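# Press the rocker switch's marked end down and release

## Task

Push the marked end of the ivory rocker switch down until it latches and stays pressed, with the switch still resting flat on the table. Finish with no part of either arm in contact with the switch, and with any drink can, parts box or small stack bin still upright.

## Robot and tools

Robot: two arms, left_arm and right_arm, each with six joints and a two-finger gripper. In every row and every per-joint list the joint order is waist, shoulder, elbow, wrist pitch, wrist yaw, wrist roll. Stated ranges (rad): waist -2.618 to 3.054, shoulder 0.000 to 3.142, elbow 0.000 to 3.142, wrist pitch -1.571 to 1.571, wrist yaw -1.571 to 1.571, wrist roll -2.094 to 2.094. True ends may differ by up to 0.059 rad.

Frame: all hand positions, velocities and orientations are in the scene frame. Its origin is at table-top height, halfway between the arms' nominal bases; +x points out over the table, +z points up, and left_arm sits on the +y side. Arm names do not match left/right in the images. Real bases are offset from nominal; a BASES line, if present, gives the calibrated spot. Reported hand poses can be off by a few centimetres, more when reaching far.

Gripper: fingers extend along the gripper's own +z and separate along its y. end_effector_position (metres) is the point between the pads, roughly 1 cm short of the fingertips; orientation is end_effector_quat_wxyz.

A row is 14 numbers, each in [-1, 1], always for both arms: left_arm's six joint values then its opening, then right_arm's six joint values then its opening. Joint values are offsets, not poses: they count from the Joint targets as they stand when the action (or move) begins, never from the previous row. Scale: 1.0 equals 2.224 rad for waist, shoulder and elbow, and 8.485 rad for the three wrist joints. The opening is absolute: +1 fully open, -1 closed. Sending 0 for an arm's joints re-commands its present targets; to leave a gripper alone, resend its current opening, since 0 means half open.

execute_actions(actions, cameras): actions is a list of up to 15 actions; each action is a table of up to 15 rows, one row per 1/30 s step, and a short table repeats its final row to fill 15 steps. An action asking a joint more than 0.059 rad beyond its range is rejected for both arms. An empty actions list returns state plus images. cameras: list of names, ["all"], [] or null.

move(target, speed, blend, opening_speed, blocking, cameras): target is one 14-number row or a list of up to 15 rows; every row's joint values are offsets from the same starting Joint targets. All joints move together along paths lasting at least 0.5 s; paths do not avoid obstacles or the other arm. speed (rad/s, 0.01 to 12.57, default 0.5) caps the joint with the longest travel; one value or one per target. blend (rad) rounds corners at intermediate targets. opening_speed (per second on the -1..+1 scale, at least 0.2) ramps the fingers. blocking=false returns after about 0.5 s while the move keeps going. The result adds a move: line, e.g. done, off_target, moving, held or fault, plus limits=held if steps were withheld. done or off_target say nothing about contact.

wait(seconds): 0 to 10; arms keep their last command and a running move continues. stop(): brakes a running move, needing some room. zoom_image(camera, region): camera is cam_head_left or cam_head_right; region [x0, y0, x1, y1] in pixels, top-left origin, at most 504 by 504. finished_scene(scene): give the current scene's number; irreversible, so call only when the switch is latched and the arm is clear.

Result lines: Joint positions (rad) and Joint velocities (rad/s) per arm, with the pad gap last (m; 0.094 fully open); velocities may read within noise. Joint targets is the base for your next offsets. Tool commands shows current opening commands; grip_measured reads finger opening on the command scale, a bit wide when empty. joint sent to its limit means a joint was clipped at its end. joint command not followed means the clearance check altered targets. Joint torques are total drive outputs, positive toward larger angles, offset and noisy; the first three wrap at ±28 N m. Action results also list joint angles at some steps.

Cameras: cam_head_left and cam_head_right, each 896x504, mounted high around x -0.19, z 1.05, looking down at the table; calibration is in OpenCV terms and may be slightly off.

Cautions: press the switch end with a slow, modest move, aiming only a little below the surface, then lift straight away so nothing stays in contact. Fast contact or aiming far past the surface hits hard. An arm blocked by something keeps pushing; command its targets back beyond its measured angles. Avoid knocking over cans, boxes or bins, pushing anything off the table, and any contact between the two arms. Long stretched poses or pushing against something heat motors: MOTOR HOT appears near 75 °C, and at 90 °C the arm folds and idles.

Each tool is called after ">>>" by a JSON object that holds its "name" and its "arguments", one argument or row to a line.

## Session

>>> {"name": "execute_actions", "arguments": {
  "actions": []
}}

Scene clock: 0.00 s.
left_arm: end_effector_position=(+0.4286, +0.2967, +0.1025) grip_measured=+1.000 end_effector_quat_wxyz=(+0.594, -0.058, +0.801, +0.043) | right_arm: end_effector_position=(+0.4064, -0.2592, +0.1034) grip_measured=+1.000 end_effector_quat_wxyz=(+0.590, +0.008, +0.807, -0.016)
Joint positions: left_arm=[0.015 1.55 0.343 0.908 -0.141 -0.044 0.094] | right_arm=[-0.012 1.559 0.377 0.875 -0.004 -0.019 0.094]
Joint velocities: within noise
Joint torques (N m): no reading
Heat: left arm: 25 °C; right arm: 29 °C.
Joint targets: left_arm=[0.015 1.542 0.352 0.915 -0.142 -0.045] | right_arm=[-0.012 1.552 0.383 0.873 -0.004 -0.019]
Tool commands: left_gripper/opening=+1.0 right_gripper/opening=+1.0

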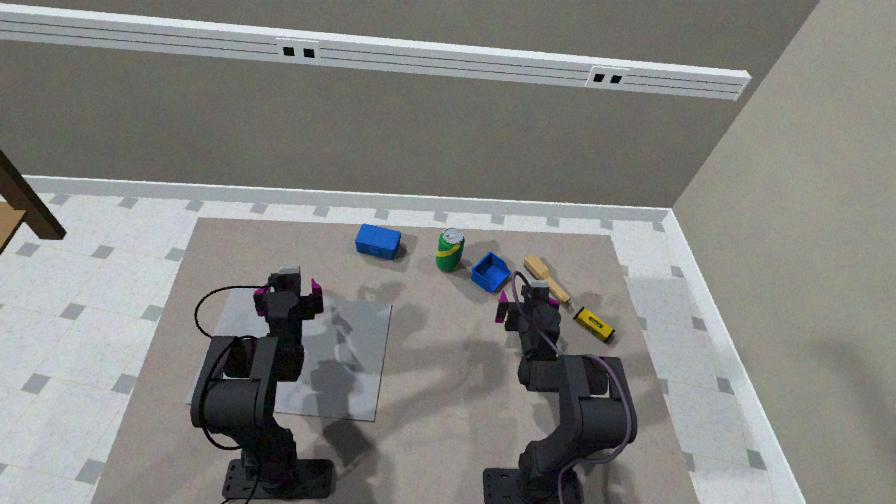

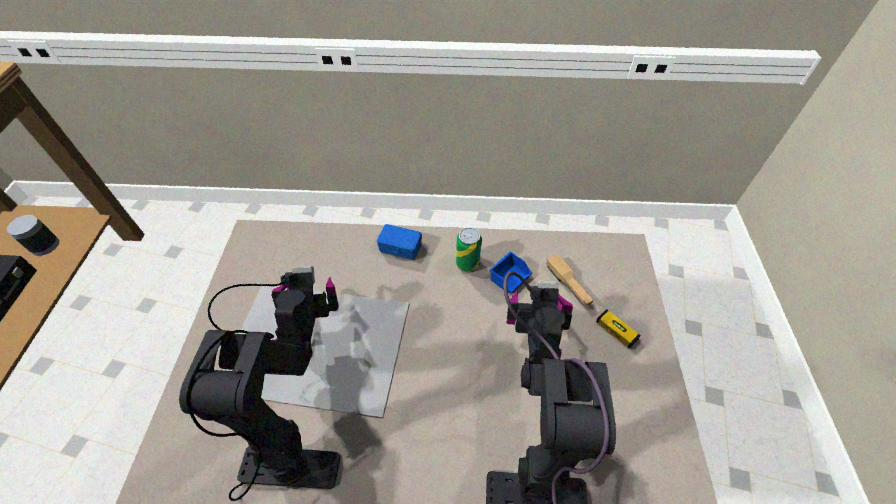

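>>> {"name": "zoom_image", "arguments": {
  "camera": "cam_head_left",
  "region": [340, 210, 660, 390]
}}

>>> {"name": "zoom_image", "arguments": {
  "camera": "cam_head_left",
  "region": [120, 210, 440, 390]
}}

>>> {"name": "zoom_image", "arguments": {
  "camera": "cam_head_right",
  "region": [400, 210, 720, 390]
}}

>>> {"name": "zoom_image", "arguments": {
  "camera": "cam_head_right",
  "region": [140, 210, 460, 390]
}}

Scaled by 1.575 from the camera's 896x504 image, which has a finer 1280x720 frame.

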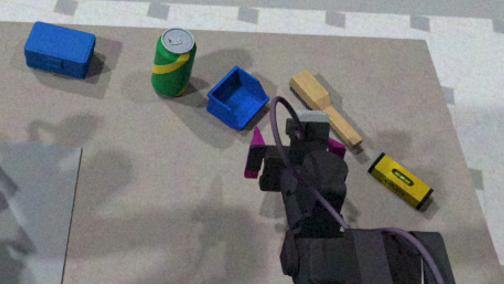

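Scaled by 1.575 from the camera's 896x504 image, which has a finer 1280x720 frame.

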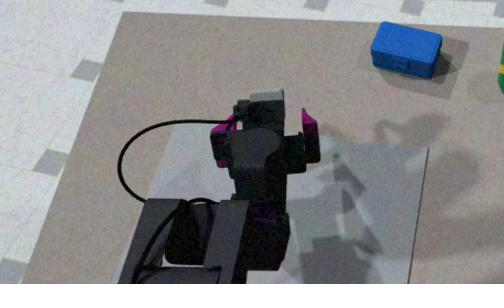

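Scaled by 1.575 from the camera's 896x504 image, which has a finer 1280x720 frame.

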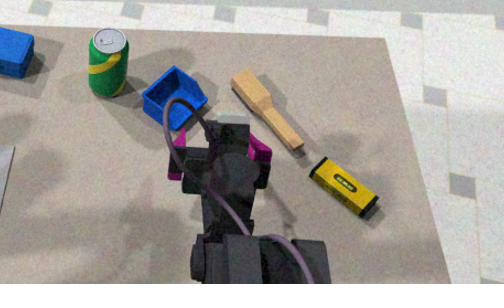

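Scaled by 1.575 from the camera's 896x504 image, which has a finer 1280x720 frame.

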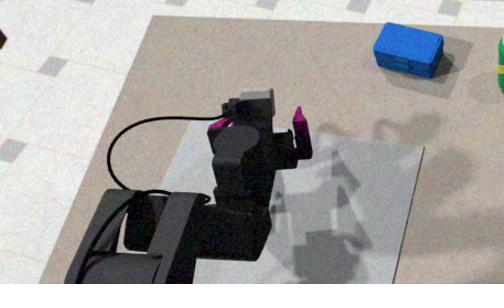

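>>> {"name": "zoom_image", "arguments": {
  "camera": "cam_head_left",
  "region": [480, 250, 600, 370]
}}

>>> {"name": "zoom_image", "arguments": {
  "camera": "cam_head_right",
  "region": [480, 250, 600, 370]
}}

>>> {"name": "zoom_image", "arguments": {
  "camera": "cam_head_left",
  "region": [180, 240, 400, 430]
}}

>>> {"name": "zoom_image", "arguments": {
  "camera": "cam_head_right",
  "region": [180, 240, 400, 430]
}}

Scaled by 4.200 from the camera's 896x504 image, which has a finer 1280x720 frame.

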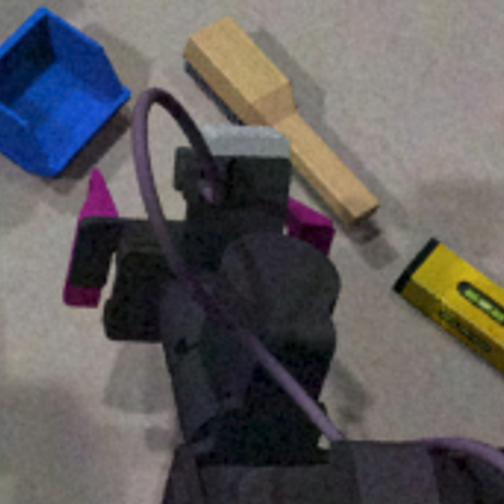

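Scaled by 4.200 from the camera's 896x504 image, which has a finer 1280x720 frame.

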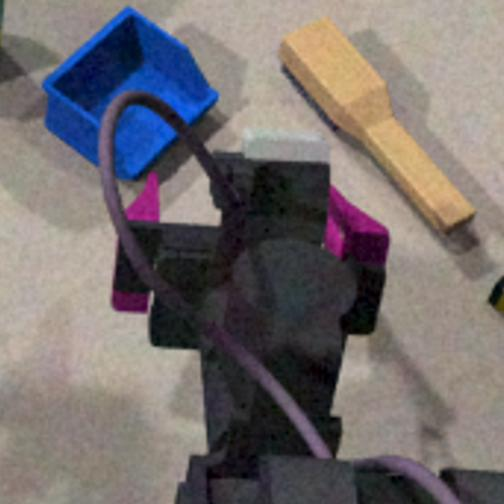

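Scaled by 2.291 from the camera's 896x504 image, which has a finer 1280x720 frame.

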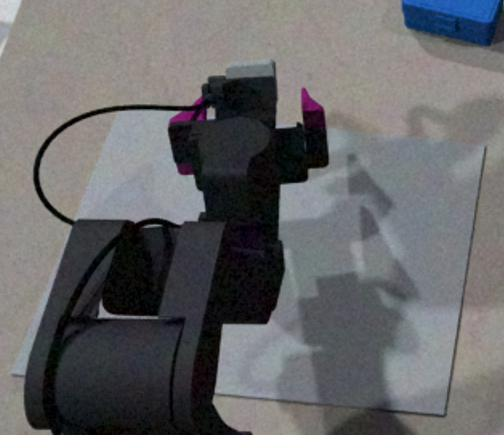

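Scaled by 2.291 from the camera's 896x504 image, which has a finer 1280x720 frame.

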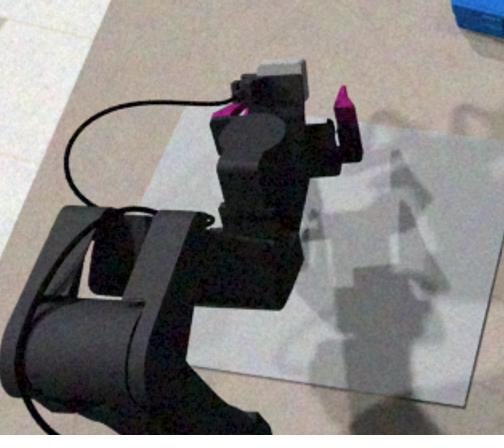

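>>> {"name": "move", "arguments": {
  "target": [0, -0.25, 0, 0, 0, 0, 1.0, 0, -0.25, 0, 0, 0, 0, 1.0],
  "speed": 0.8,
  "cameras": ["all"]
}}

Scene clock: 19.20 s.
left_arm: end_effector_position=(+0.3809, +0.2969, +0.3030) grip_measured=+1.000 end_effector_quat_wxyz=(+0.792, -0.068, +0.606, +0.024) | right_arm: end_effector_position=(+0.3579, -0.2571, +0.3044) grip_measured=+1.000 end_effector_quat_wxyz=(+0.785, +0.006, +0.619, -0.022)
Joint positions: left_arm=[0.015 0.996 0.343 0.914 -0.141 -0.044 0.094] | right_arm=[-0.012 1.004 0.377 0.864 -0.004 -0.019 0.094]
Joint torques (N m): left_arm=[-0.09 -2.36 8.68 2.05 0.03 -0.04] | right_arm=[0.01 -1.87 8.08 2.04 -0.01 -0.02]
Heat: left arm: 29 °C; right arm: 33 °C.
Joint targets: left_arm=[0.015 0.986 0.352 0.915 -0.142 -0.045] | right_arm=[-0.012 0.996 0.383 0.873 -0.004 -0.019]
move: done

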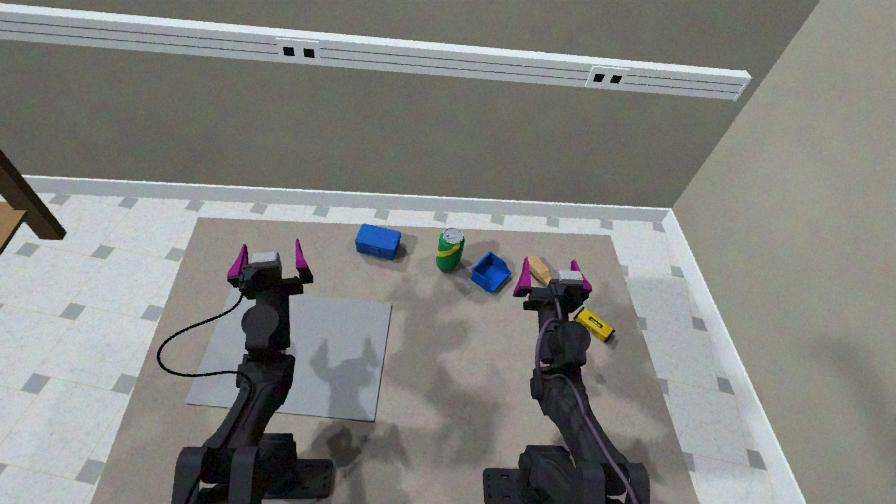

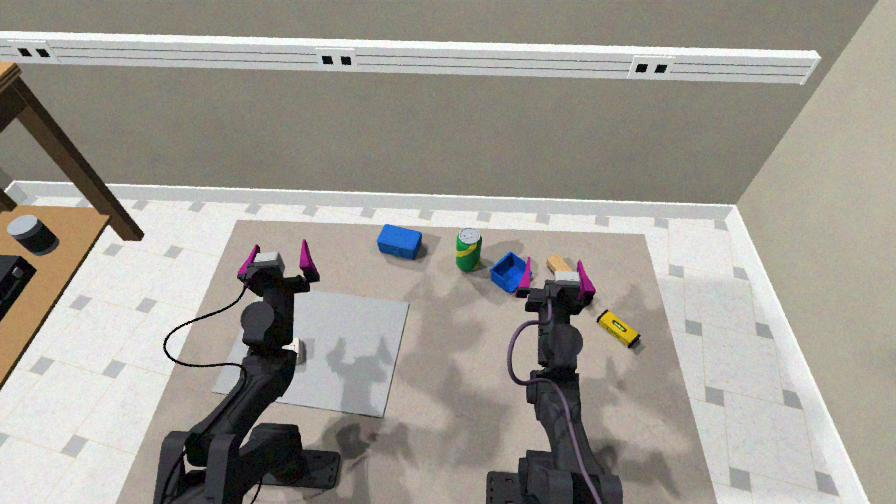

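>>> {"name": "move", "arguments": {
  "target": [0.25, 0, 0, 0, 0, 0, 1.0, 0, 0, 0, 0, 0, 0, 1.0],
  "speed": 0.8,
  "cameras": ["all"]
}}

>>> {"name": "zoom_image", "arguments": {
  "camera": "cam_head_left",
  "region": [180, 290, 400, 430]
}}

>>> {"name": "zoom_image", "arguments": {
  "camera": "cam_head_right",
  "region": [200, 290, 420, 430]
}}

Scene clock: 22.47 s.
left_arm: end_effector_position=(+0.3169, +0.4741, +0.3030) grip_measured=+1.000 end_effector_quat_wxyz=(+0.756, -0.230, +0.565, +0.238) | right_arm: end_effector_position=(+0.3579, -0.2571, +0.3044) grip_measured=+1.000 end_effector_quat_wxyz=(+0.785, +0.006, +0.619, -0.022)
Joint positions: left_arm=[0.565 0.996 0.343 0.914 -0.14 -0.044 0.094] | right_arm=[-0.012 1.004 0.377 0.864 -0.004 -0.019 0.094]
Joint torques (N m): left_arm=[0.5 -2.37 8.61 2.06 0.02 -0.03] | right_arm=[-0.01 -1.88 8.09 2.04 -0.02 -0.02]
Heat: left arm: 29 °C; right arm: 33 °C.
Joint targets: left_arm=[0.571 0.986 0.352 0.915 -0.142 -0.045] | right_arm=[-0.012 0.996 0.383 0.873 -0.004 -0.019]
move: done

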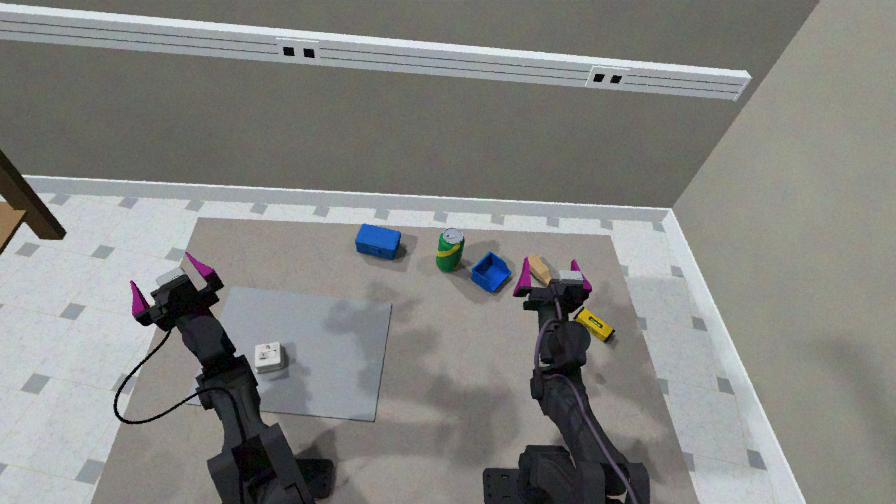

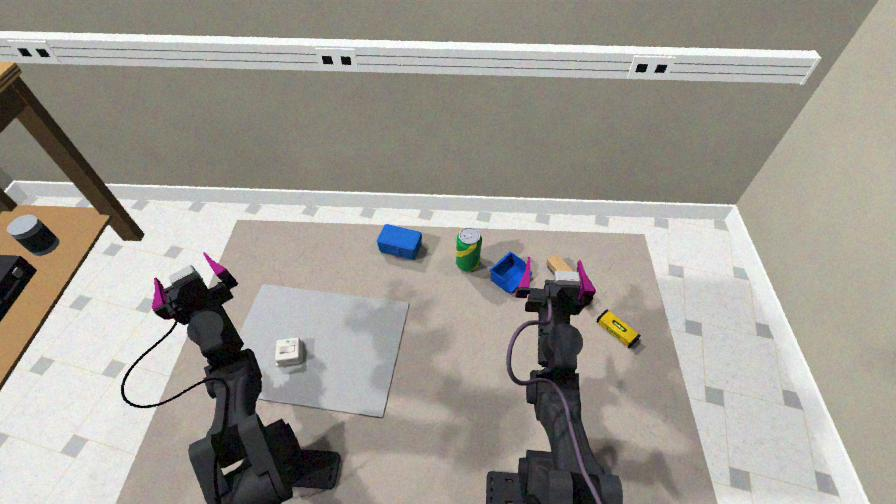

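Scaled by 2.291 from the camera's 896x504 image, which has a finer 1280x720 frame.

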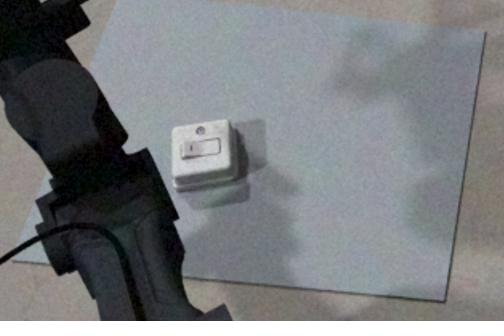

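Scaled by 2.291 from the camera's 896x504 image, which has a finer 1280x720 frame.

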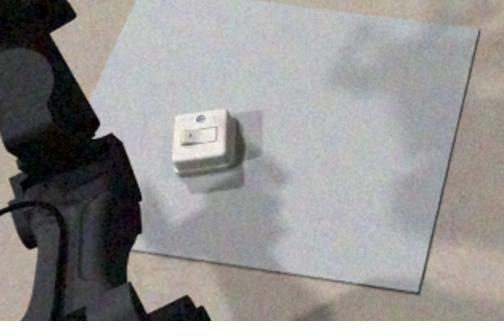

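>>> {"name": "zoom_image", "arguments": {
  "camera": "cam_head_left",
  "region": [245, 330, 295, 385]
}}

>>> {"name": "zoom_image", "arguments": {
  "camera": "cam_head_right",
  "region": [265, 325, 315, 380]
}}

Scaled by 9.164 from the camera's 896x504 image, which has a finer 1280x720 frame.

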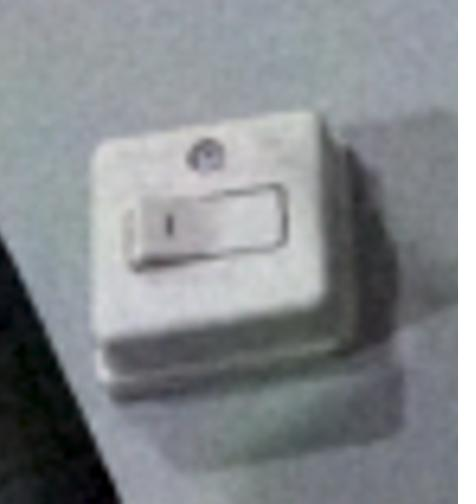

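Scaled by 9.164 from the camera's 896x504 image, which has a finer 1280x720 frame.

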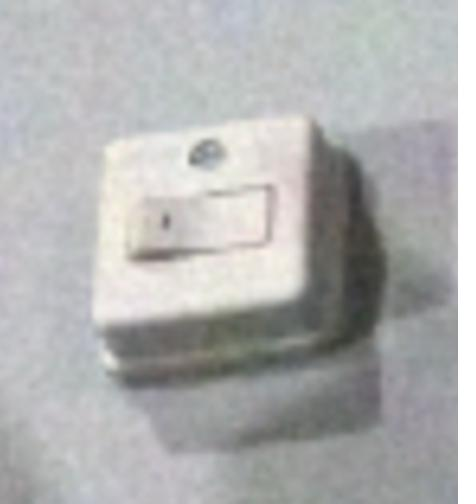

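>>> {"name": "move", "arguments": {
  "target": [-0.1066, 0.2582, 0.4635, -0.27206, 0.01674, 0.0053, -1.0, 0, 0.25, 0, 0, 0, 0, 1.0],
  "speed": 0.8,
  "cameras": ["all"]
}}

>>> {"name": "zoom_image", "arguments": {
  "camera": "cam_head_left",
  "region": [200, 260, 340, 400]
}}

>>> {"name": "zoom_image", "arguments": {
  "camera": "cam_head_right",
  "region": [220, 260, 360, 400]
}}

Scene clock: 45.50 s.
left_arm: end_effector_position=(+0.2845, +0.3579, +0.1469) grip_measured=-0.995 end_effector_quat_wxyz=(-0.002, -0.165, +0.986, +0.005) | right_arm: end_effector_position=(+0.4056, -0.2591, +0.1075) grip_measured=+1.000 end_effector_quat_wxyz=(+0.593, +0.008, +0.805, -0.016)
Joint positions: left_arm=[0.339 1.544 1.355 -1.384 -0.01 -0.011 0] | right_arm=[-0.012 1.539 0.377 0.861 -0.004 -0.019 0.094]
Joint torques (N m): left_arm=[-0.51 -4.12 9.44 0.46 0.13 0.07] | right_arm=[-0.01 -3.41 6.32 2.24 -0.01 -0.02]
Heat: left arm: 30 °C; right arm: 35 °C.
Joint targets: left_arm=[0.333 1.560 1.383 -1.393 0.000 0.000] | right_arm=[-0.012 1.552 0.383 0.874 -0.004 -0.019]
move: done

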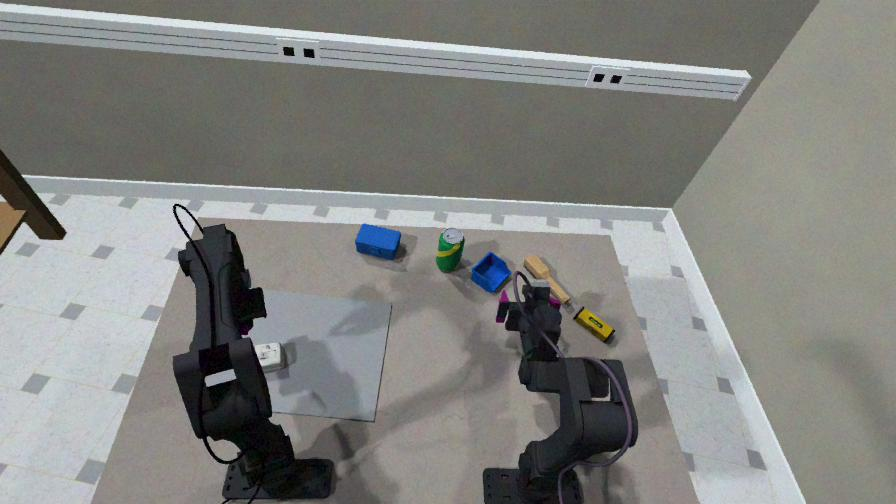

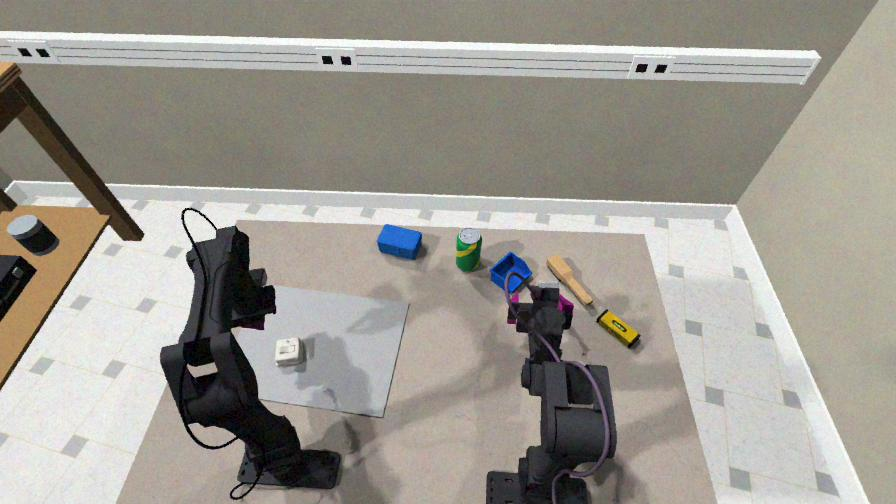

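Scaled by 3.600 from the camera's 896x504 image, which has a finer 1280x720 frame.

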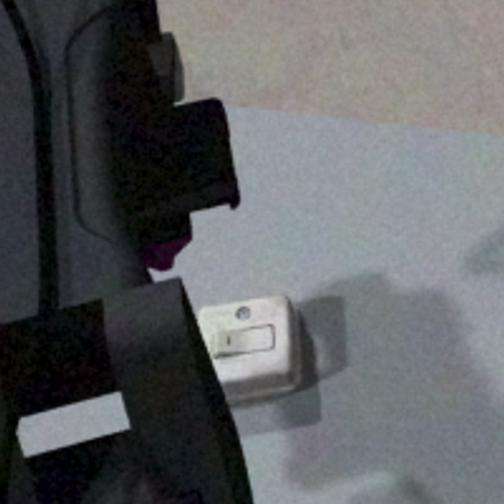

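Scaled by 3.600 from the camera's 896x504 image, which has a finer 1280x720 frame.

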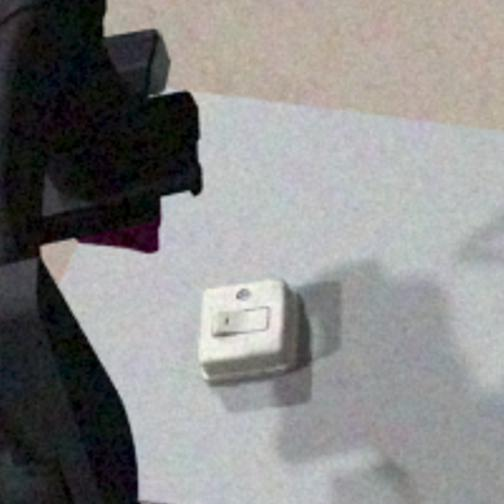

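>>> {"name": "zoom_image", "arguments": {
  "camera": "cam_head_right",
  "region": [225, 290, 305, 370]
}}

>>> {"name": "zoom_image", "arguments": {
  "camera": "cam_head_left",
  "region": [210, 290, 290, 370]
}}

Scaled by 6.300 from the camera's 896x504 image, which has a finer 1280x720 frame.

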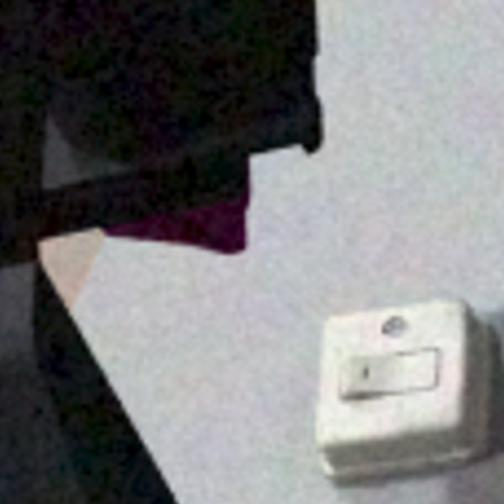

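Scaled by 6.300 from the camera's 896x504 image, which has a finer 1280x720 frame.

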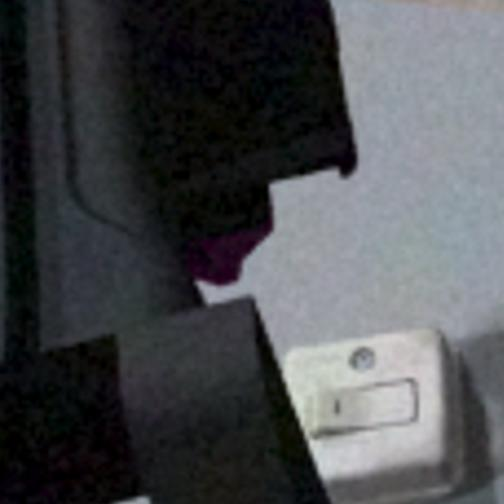

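>>> {"name": "move", "arguments": {
  "target": [-0.1497, -0.2518, -0.397, 0.2231, 0, 0, -1.0, 0, 0, 0, 0, 0, 0, 1.0],
  "speed": 0.8,
  "cameras": ["all"]
}}

>>> {"name": "zoom_image", "arguments": {
  "camera": "cam_head_left",
  "region": [230, 220, 330, 320]
}}

>>> {"name": "zoom_image", "arguments": {
  "camera": "cam_head_right",
  "region": [230, 220, 330, 320]
}}

Scene clock: 66.80 s.
left_arm: end_effector_position=(+0.4084, +0.2698, +0.2665) grip_measured=-0.995 end_effector_quat_wxyz=(+0.694, -0.002, +0.720, -0.005) | right_arm: end_effector_position=(+0.4056, -0.2591, +0.1075) grip_measured=+1.000 end_effector_quat_wxyz=(+0.593, +0.008, +0.805, -0.016)
Joint positions: left_arm=[0.006 1.022 0.508 0.478 -0.008 -0.01 0] | right_arm=[-0.012 1.539 0.377 0.861 -0.004 -0.019 0.094]
Joint torques (N m): left_arm=[-0.46 -3.96 7.54 2.42 0.11 0.06] | right_arm=[0.01 -3.4 6.34 2.24 -0.01 -0.02]
Heat: left arm: 28 °C; right arm: 35 °C.
Joint targets: left_arm=[0.000 1.000 0.500 0.500 0.000 0.000] | right_arm=[-0.012 1.552 0.383 0.874 -0.004 -0.019]
move: done

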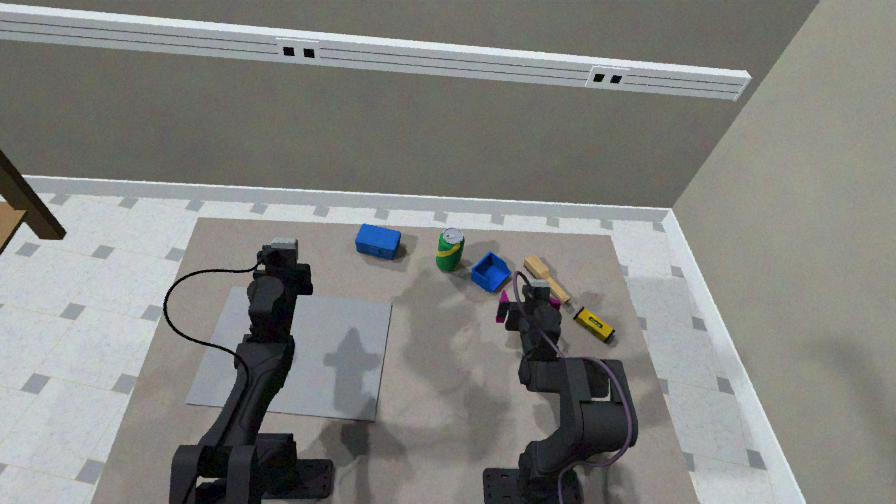

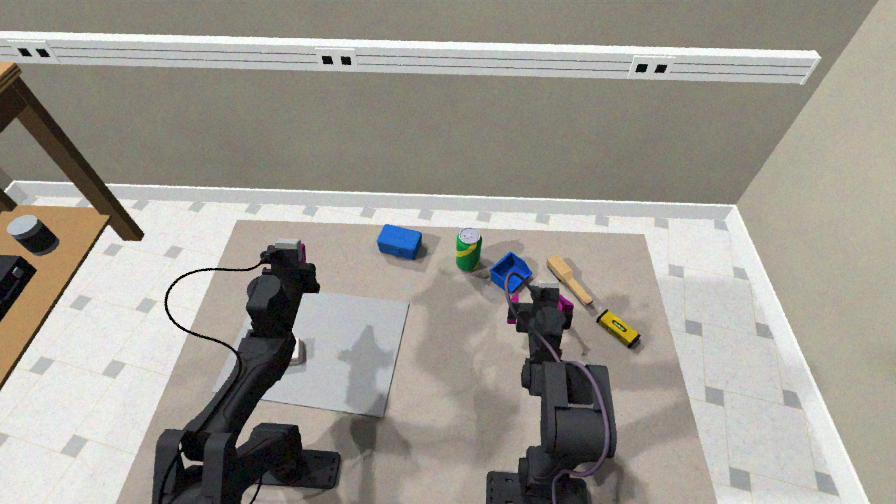

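Scaled by 5.040 from the camera's 896x504 image, which has a finer 1280x720 frame.

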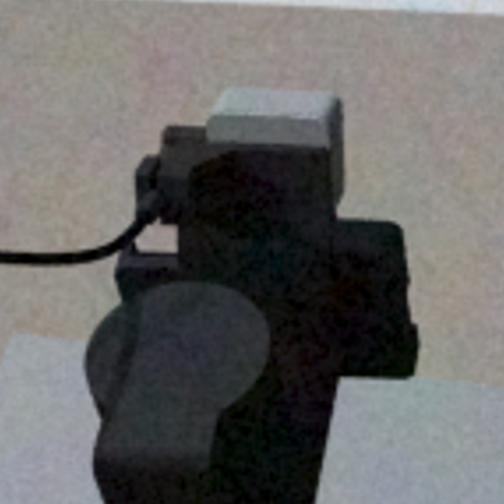

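Scaled by 5.040 from the camera's 896x504 image, which has a finer 1280x720 frame.

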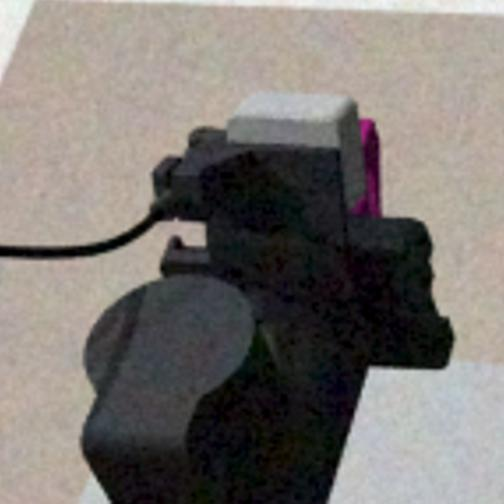

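>>> {"name": "move", "arguments": {
  "target": [0, 0, 0, 0, 0, 0.24, -1.0, 0, 0, 0, 0, 0, 0, 1.0],
  "speed": 1.5,
  "cameras": ["all"]
}}

>>> {"name": "zoom_image", "arguments": {
  "camera": "cam_head_left",
  "region": [230, 220, 330, 320]
}}

>>> {"name": "zoom_image", "arguments": {
  "camera": "cam_head_right",
  "region": [230, 220, 330, 320]
}}

Scene clock: 71.53 s.
left_arm: end_effector_position=(+0.4084, +0.2698, +0.2672) grip_measured=-0.995 end_effector_quat_wxyz=(+0.367, +0.612, +0.377, +0.590) | right_arm: end_effector_position=(+0.4056, -0.2591, +0.1075) grip_measured=+1.000 end_effector_quat_wxyz=(+0.593, +0.008, +0.805, -0.016)
Joint positions: left_arm=[0.006 1.022 0.508 0.48 -0.008 2.032 0] | right_arm=[-0.012 1.539 0.377 0.861 -0.004 -0.019 0.094]
Joint torques (N m): left_arm=[-0.47 -4.03 7.53 2.37 0.1 -0.01] | right_arm=[-0.01 -3.4 6.34 2.24 -0.01 -0.02]
Heat: left arm: 29 °C; right arm: 35 °C.
Joint targets: left_arm=[0.000 1.000 0.500 0.499 0.000 2.036] | right_arm=[-0.012 1.552 0.383 0.874 -0.004 -0.019]
move: done

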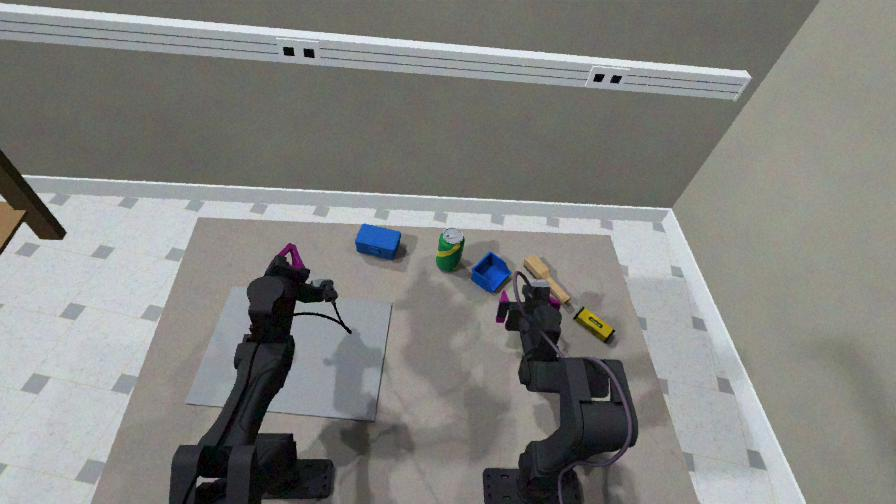

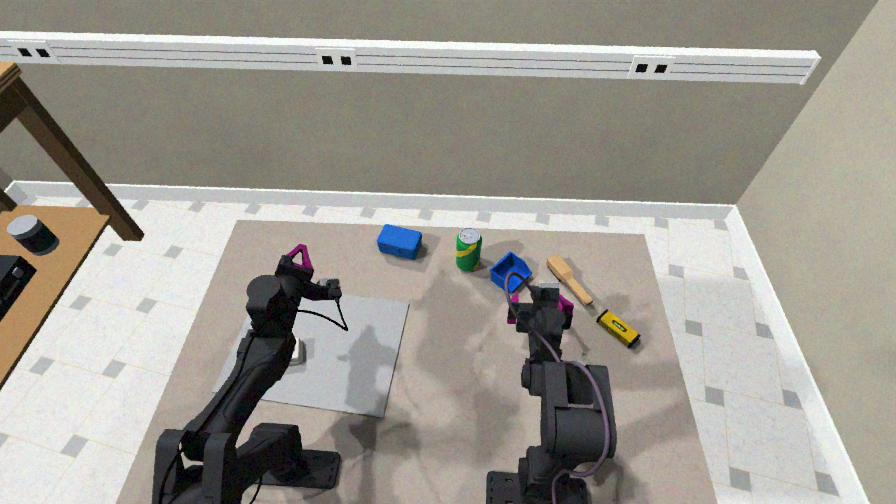

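Scaled by 5.040 from the camera's 896x504 image, which has a finer 1280x720 frame.

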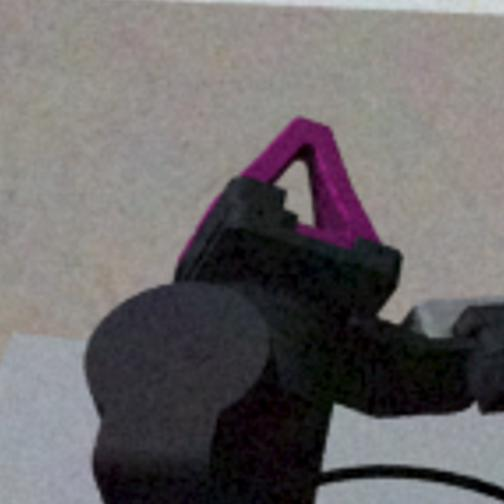

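Scaled by 5.040 from the camera's 896x504 image, which has a finer 1280x720 frame.

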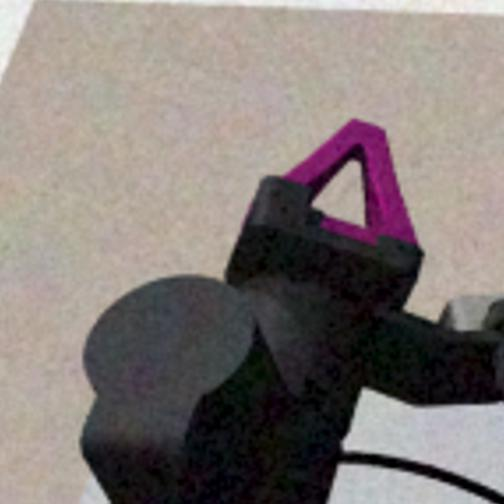

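>>> {"name": "move", "arguments": {
  "target": [0.1313, 0.2473, 0.3058, -0.20024, 0, -0.23995, -1.0, 0, 0, 0, 0, 0, 0, 1.0],
  "speed": 0.8,
  "cameras": ["all"]
}}

>>> {"name": "zoom_image", "arguments": {
  "camera": "cam_head_right",
  "region": [235, 300, 315, 380]
}}

>>> {"name": "zoom_image", "arguments": {
  "camera": "cam_head_left",
  "region": [220, 300, 300, 380]
}}

Scene clock: 93.07 s.
left_arm: end_effector_position=(+0.2843, +0.3431, +0.0982) grip_measured=-0.995 end_effector_quat_wxyz=(-0.002, -0.129, +0.992, +0.003) | right_arm: end_effector_position=(+0.4056, -0.2591, +0.1075) grip_measured=+1.000 end_effector_quat_wxyz=(+0.593, +0.008, +0.805, -0.016)
Joint positions: left_arm=[0.287 1.535 1.153 -1.191 -0.007 0.011 0] | right_arm=[-0.012 1.539 0.377 0.861 -0.004 -0.019 0.094]
Joint torques (N m): left_arm=[0.31 -4.03 9.42 0.45 0.07 -0.11] | right_arm=[0.01 -3.4 6.32 2.24 -0.01 -0.02]
Heat: left arm: 31 °C; right arm: 36 °C.
Joint targets: left_arm=[0.292 1.550 1.180 -1.200 0.000 0.000] | right_arm=[-0.012 1.552 0.383 0.874 -0.004 -0.019]
move: done

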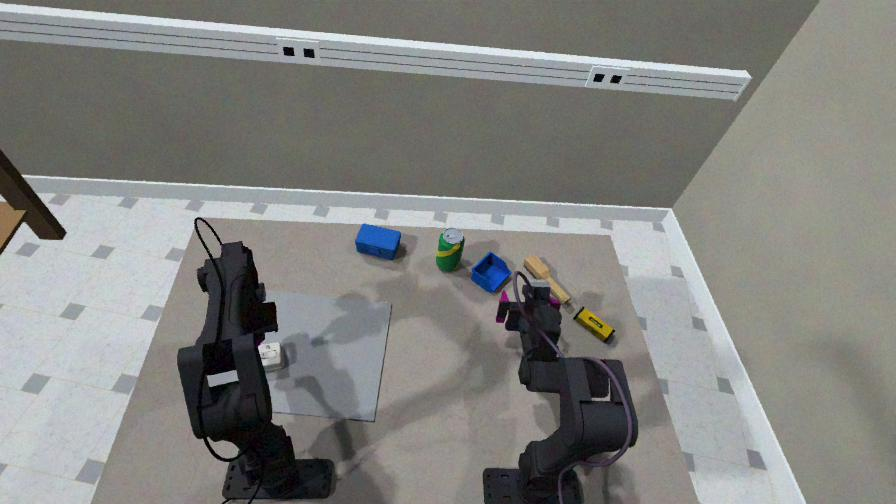

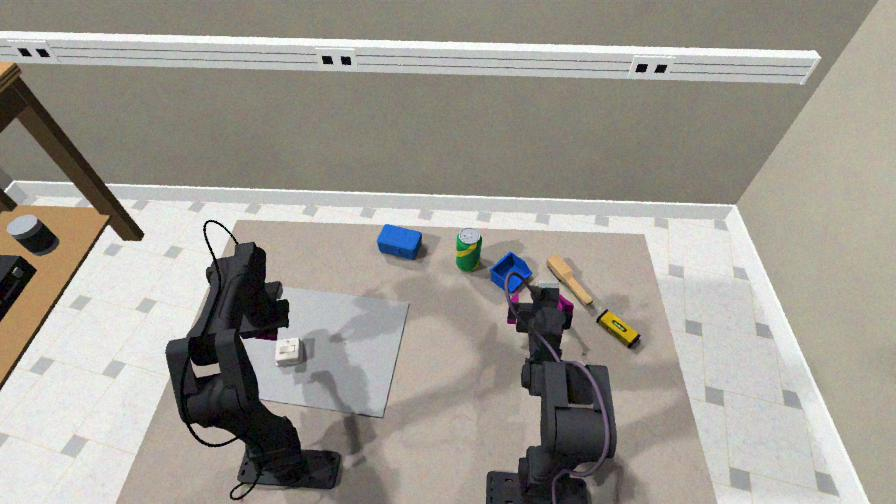

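Scaled by 6.300 from the camera's 896x504 image, which has a finer 1280x720 frame.

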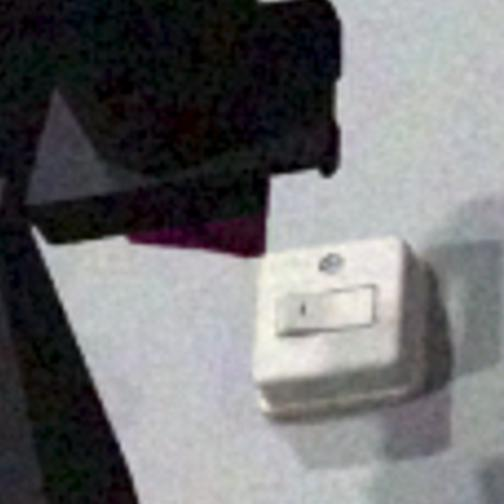

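Scaled by 6.300 from the camera's 896x504 image, which has a finer 1280x720 frame.

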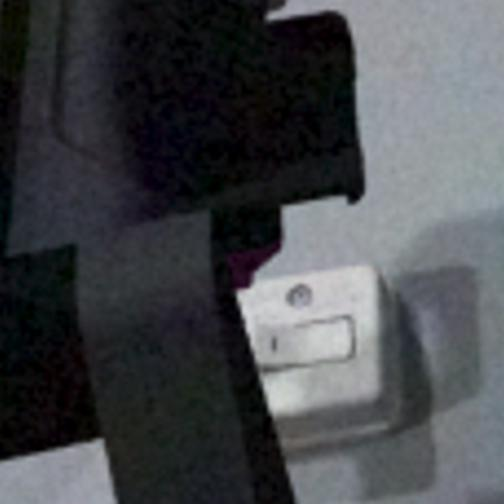

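>>> {"name": "move", "arguments": {
  "target": [0, 0.01866, -0.05558, 0.01972, 0, 0, -1.0, 0, 0, 0, 0, 0, 0, 1.0],
  "speed": 0.2,
  "cameras": ["all"]
}}

>>> {"name": "zoom_image", "arguments": {
  "camera": "cam_head_right",
  "region": [245, 310, 315, 380]
}}

>>> {"name": "zoom_image", "arguments": {
  "camera": "cam_head_left",
  "region": [230, 310, 300, 380]
}}

Scene clock: 100.60 s.
left_arm: end_effector_position=(+0.2907, +0.3449, +0.0655) grip_measured=-0.995 end_effector_quat_wxyz=(+0.003, -0.129, +0.992, +0.004) | right_arm: end_effector_position=(+0.4056, -0.2591, +0.1075) grip_measured=+1.000 end_effector_quat_wxyz=(+0.593, +0.008, +0.805, -0.016)
Joint positions: left_arm=[0.287 1.578 1.062 -1.048 -0.007 0.01 0] | right_arm=[-0.012 1.539 0.377 0.861 -0.004 -0.019 0.094]
Joint torques (N m): left_arm=[0.42 -4.44 6.28 0.7 0.08 -0.14] | right_arm=[-0.01 -3.4 6.34 2.24 -0.01 -0.02]
Heat: left arm: 29 °C; right arm: 36 °C.
Joint targets: left_arm=[0.292 1.591 1.056 -1.032 0.000 0.000] | right_arm=[-0.012 1.552 0.383 0.874 -0.004 -0.019]
move: done

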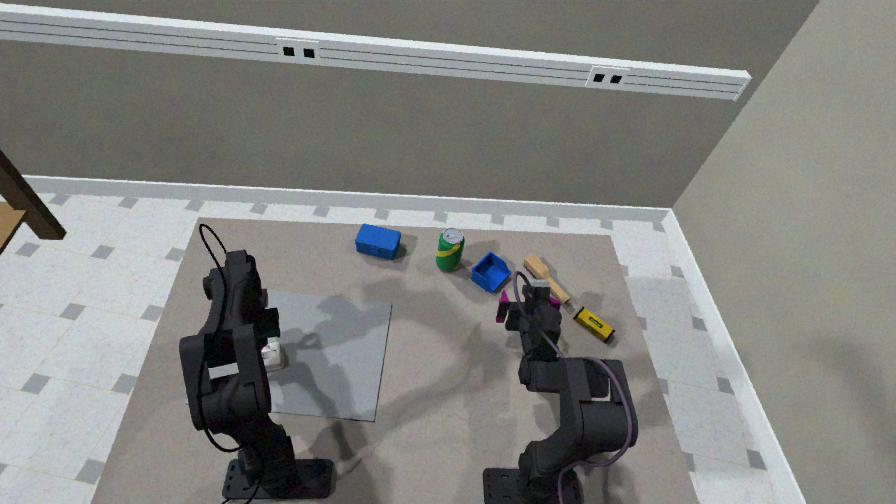

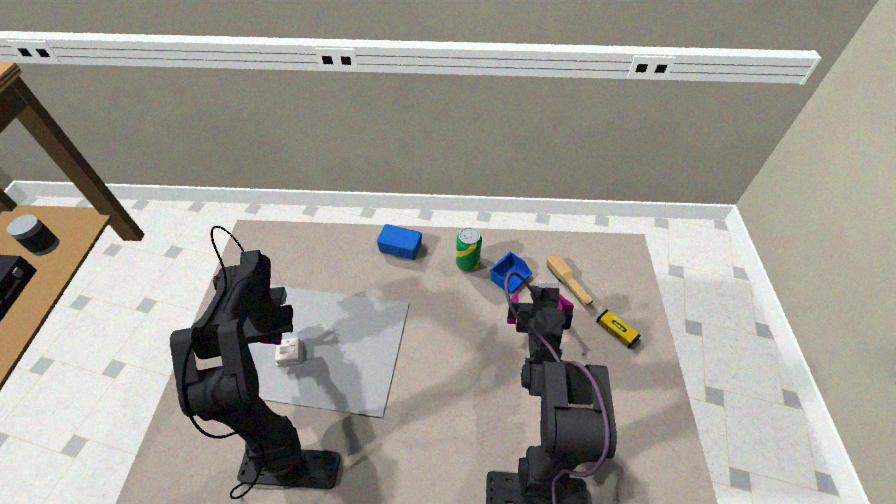

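Scaled by 7.200 from the camera's 896x504 image, which has a finer 1280x720 frame.

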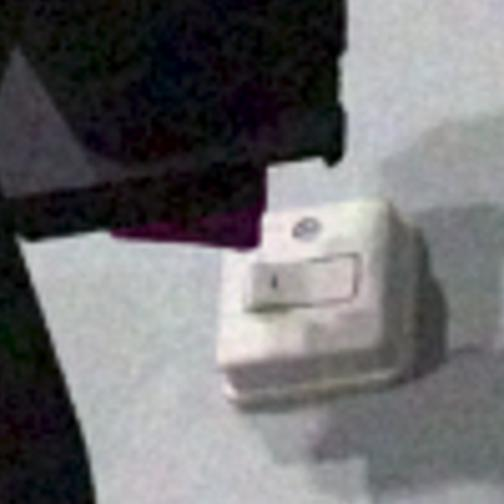

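Scaled by 7.200 from the camera's 896x504 image, which has a finer 1280x720 frame.

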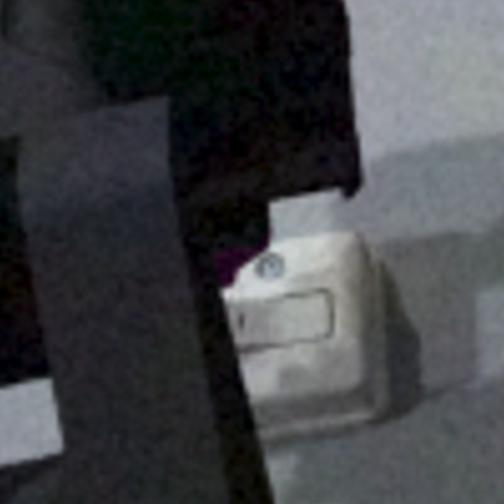

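>>> {"name": "move", "arguments": {
  "target": [0.00283, 0.0094, -0.02509, 0.00833, 0, 0, -1.0, 0, 0, 0, 0, 0, 0, 1.0],
  "speed": 0.15,
  "cameras": ["all"]
}}

>>> {"name": "zoom_image", "arguments": {
  "camera": "cam_head_right",
  "region": [245, 310, 315, 380]
}}

>>> {"name": "zoom_image", "arguments": {
  "camera": "cam_head_left",
  "region": [230, 310, 300, 380]
}}

Scene clock: 106.87 s.
left_arm: end_effector_position=(+0.2888, +0.3453, +0.0473) grip_measured=-0.995 end_effector_quat_wxyz=(+0.001, -0.131, +0.991, +0.004) | right_arm: end_effector_position=(+0.4056, -0.2591, +0.1075) grip_measured=+1.000 end_effector_quat_wxyz=(+0.593, +0.008, +0.805, -0.016)
Joint positions: left_arm=[0.29 1.597 1.006 -0.977 -0.007 0.01 0] | right_arm=[-0.012 1.539 0.377 0.861 -0.004 -0.019 0.094]
Joint torques (N m): left_arm=[0.66 -4.38 5.83 0.68 0.1 -0.13] | right_arm=[-0.01 -3.41 6.32 2.24 -0.01 -0.03]
Heat: left arm: 28 °C; right arm: 36 °C.
Joint targets: left_arm=[0.299 1.612 1.000 -0.961 0.000 0.000] | right_arm=[-0.012 1.552 0.383 0.874 -0.004 -0.019]
move: done

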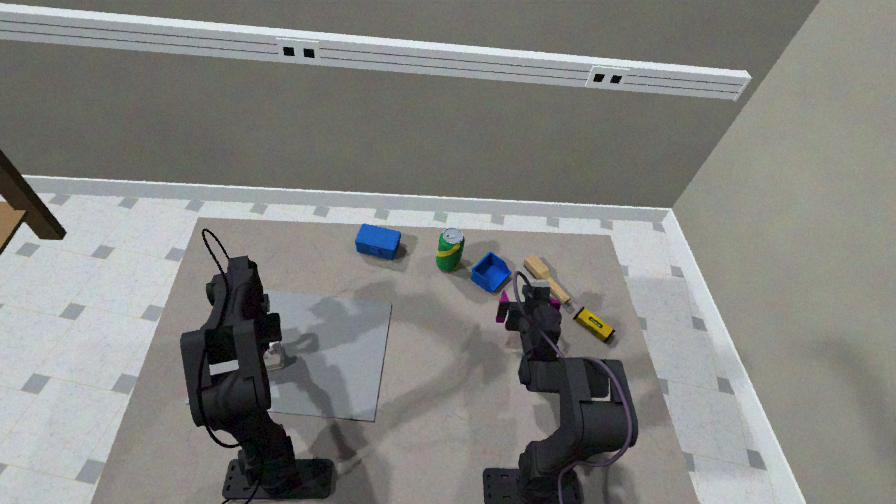

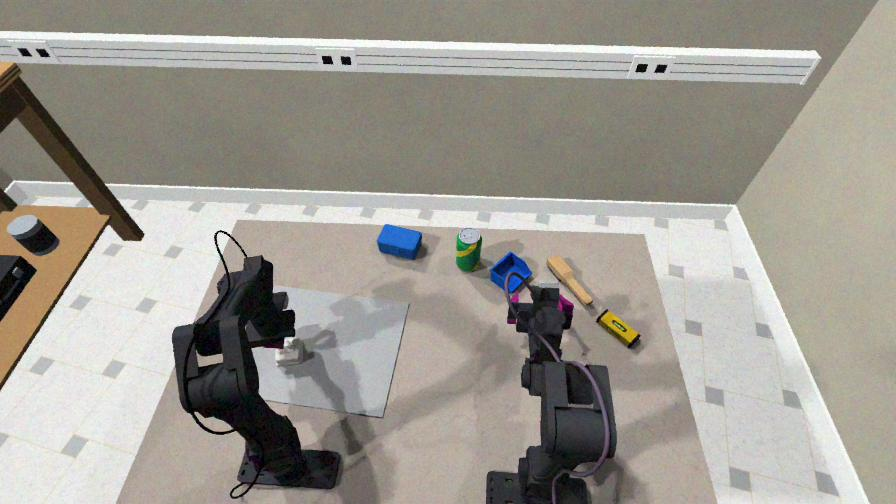

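Scaled by 7.200 from the camera's 896x504 image, which has a finer 1280x720 frame.

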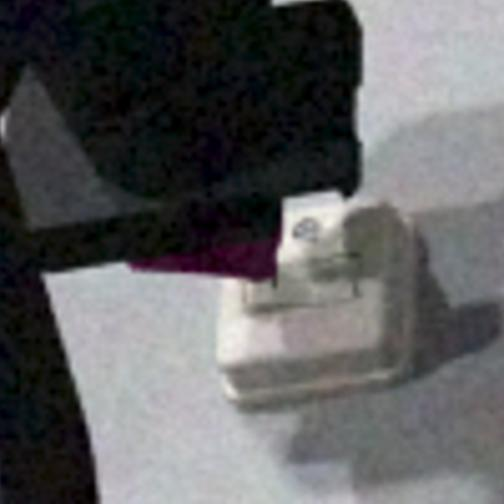

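Scaled by 7.200 from the camera's 896x504 image, which has a finer 1280x720 frame.

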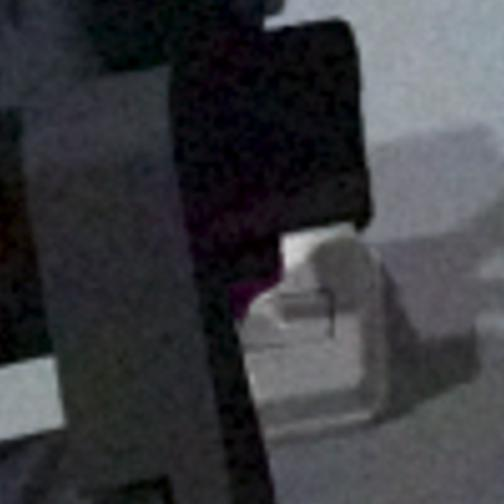

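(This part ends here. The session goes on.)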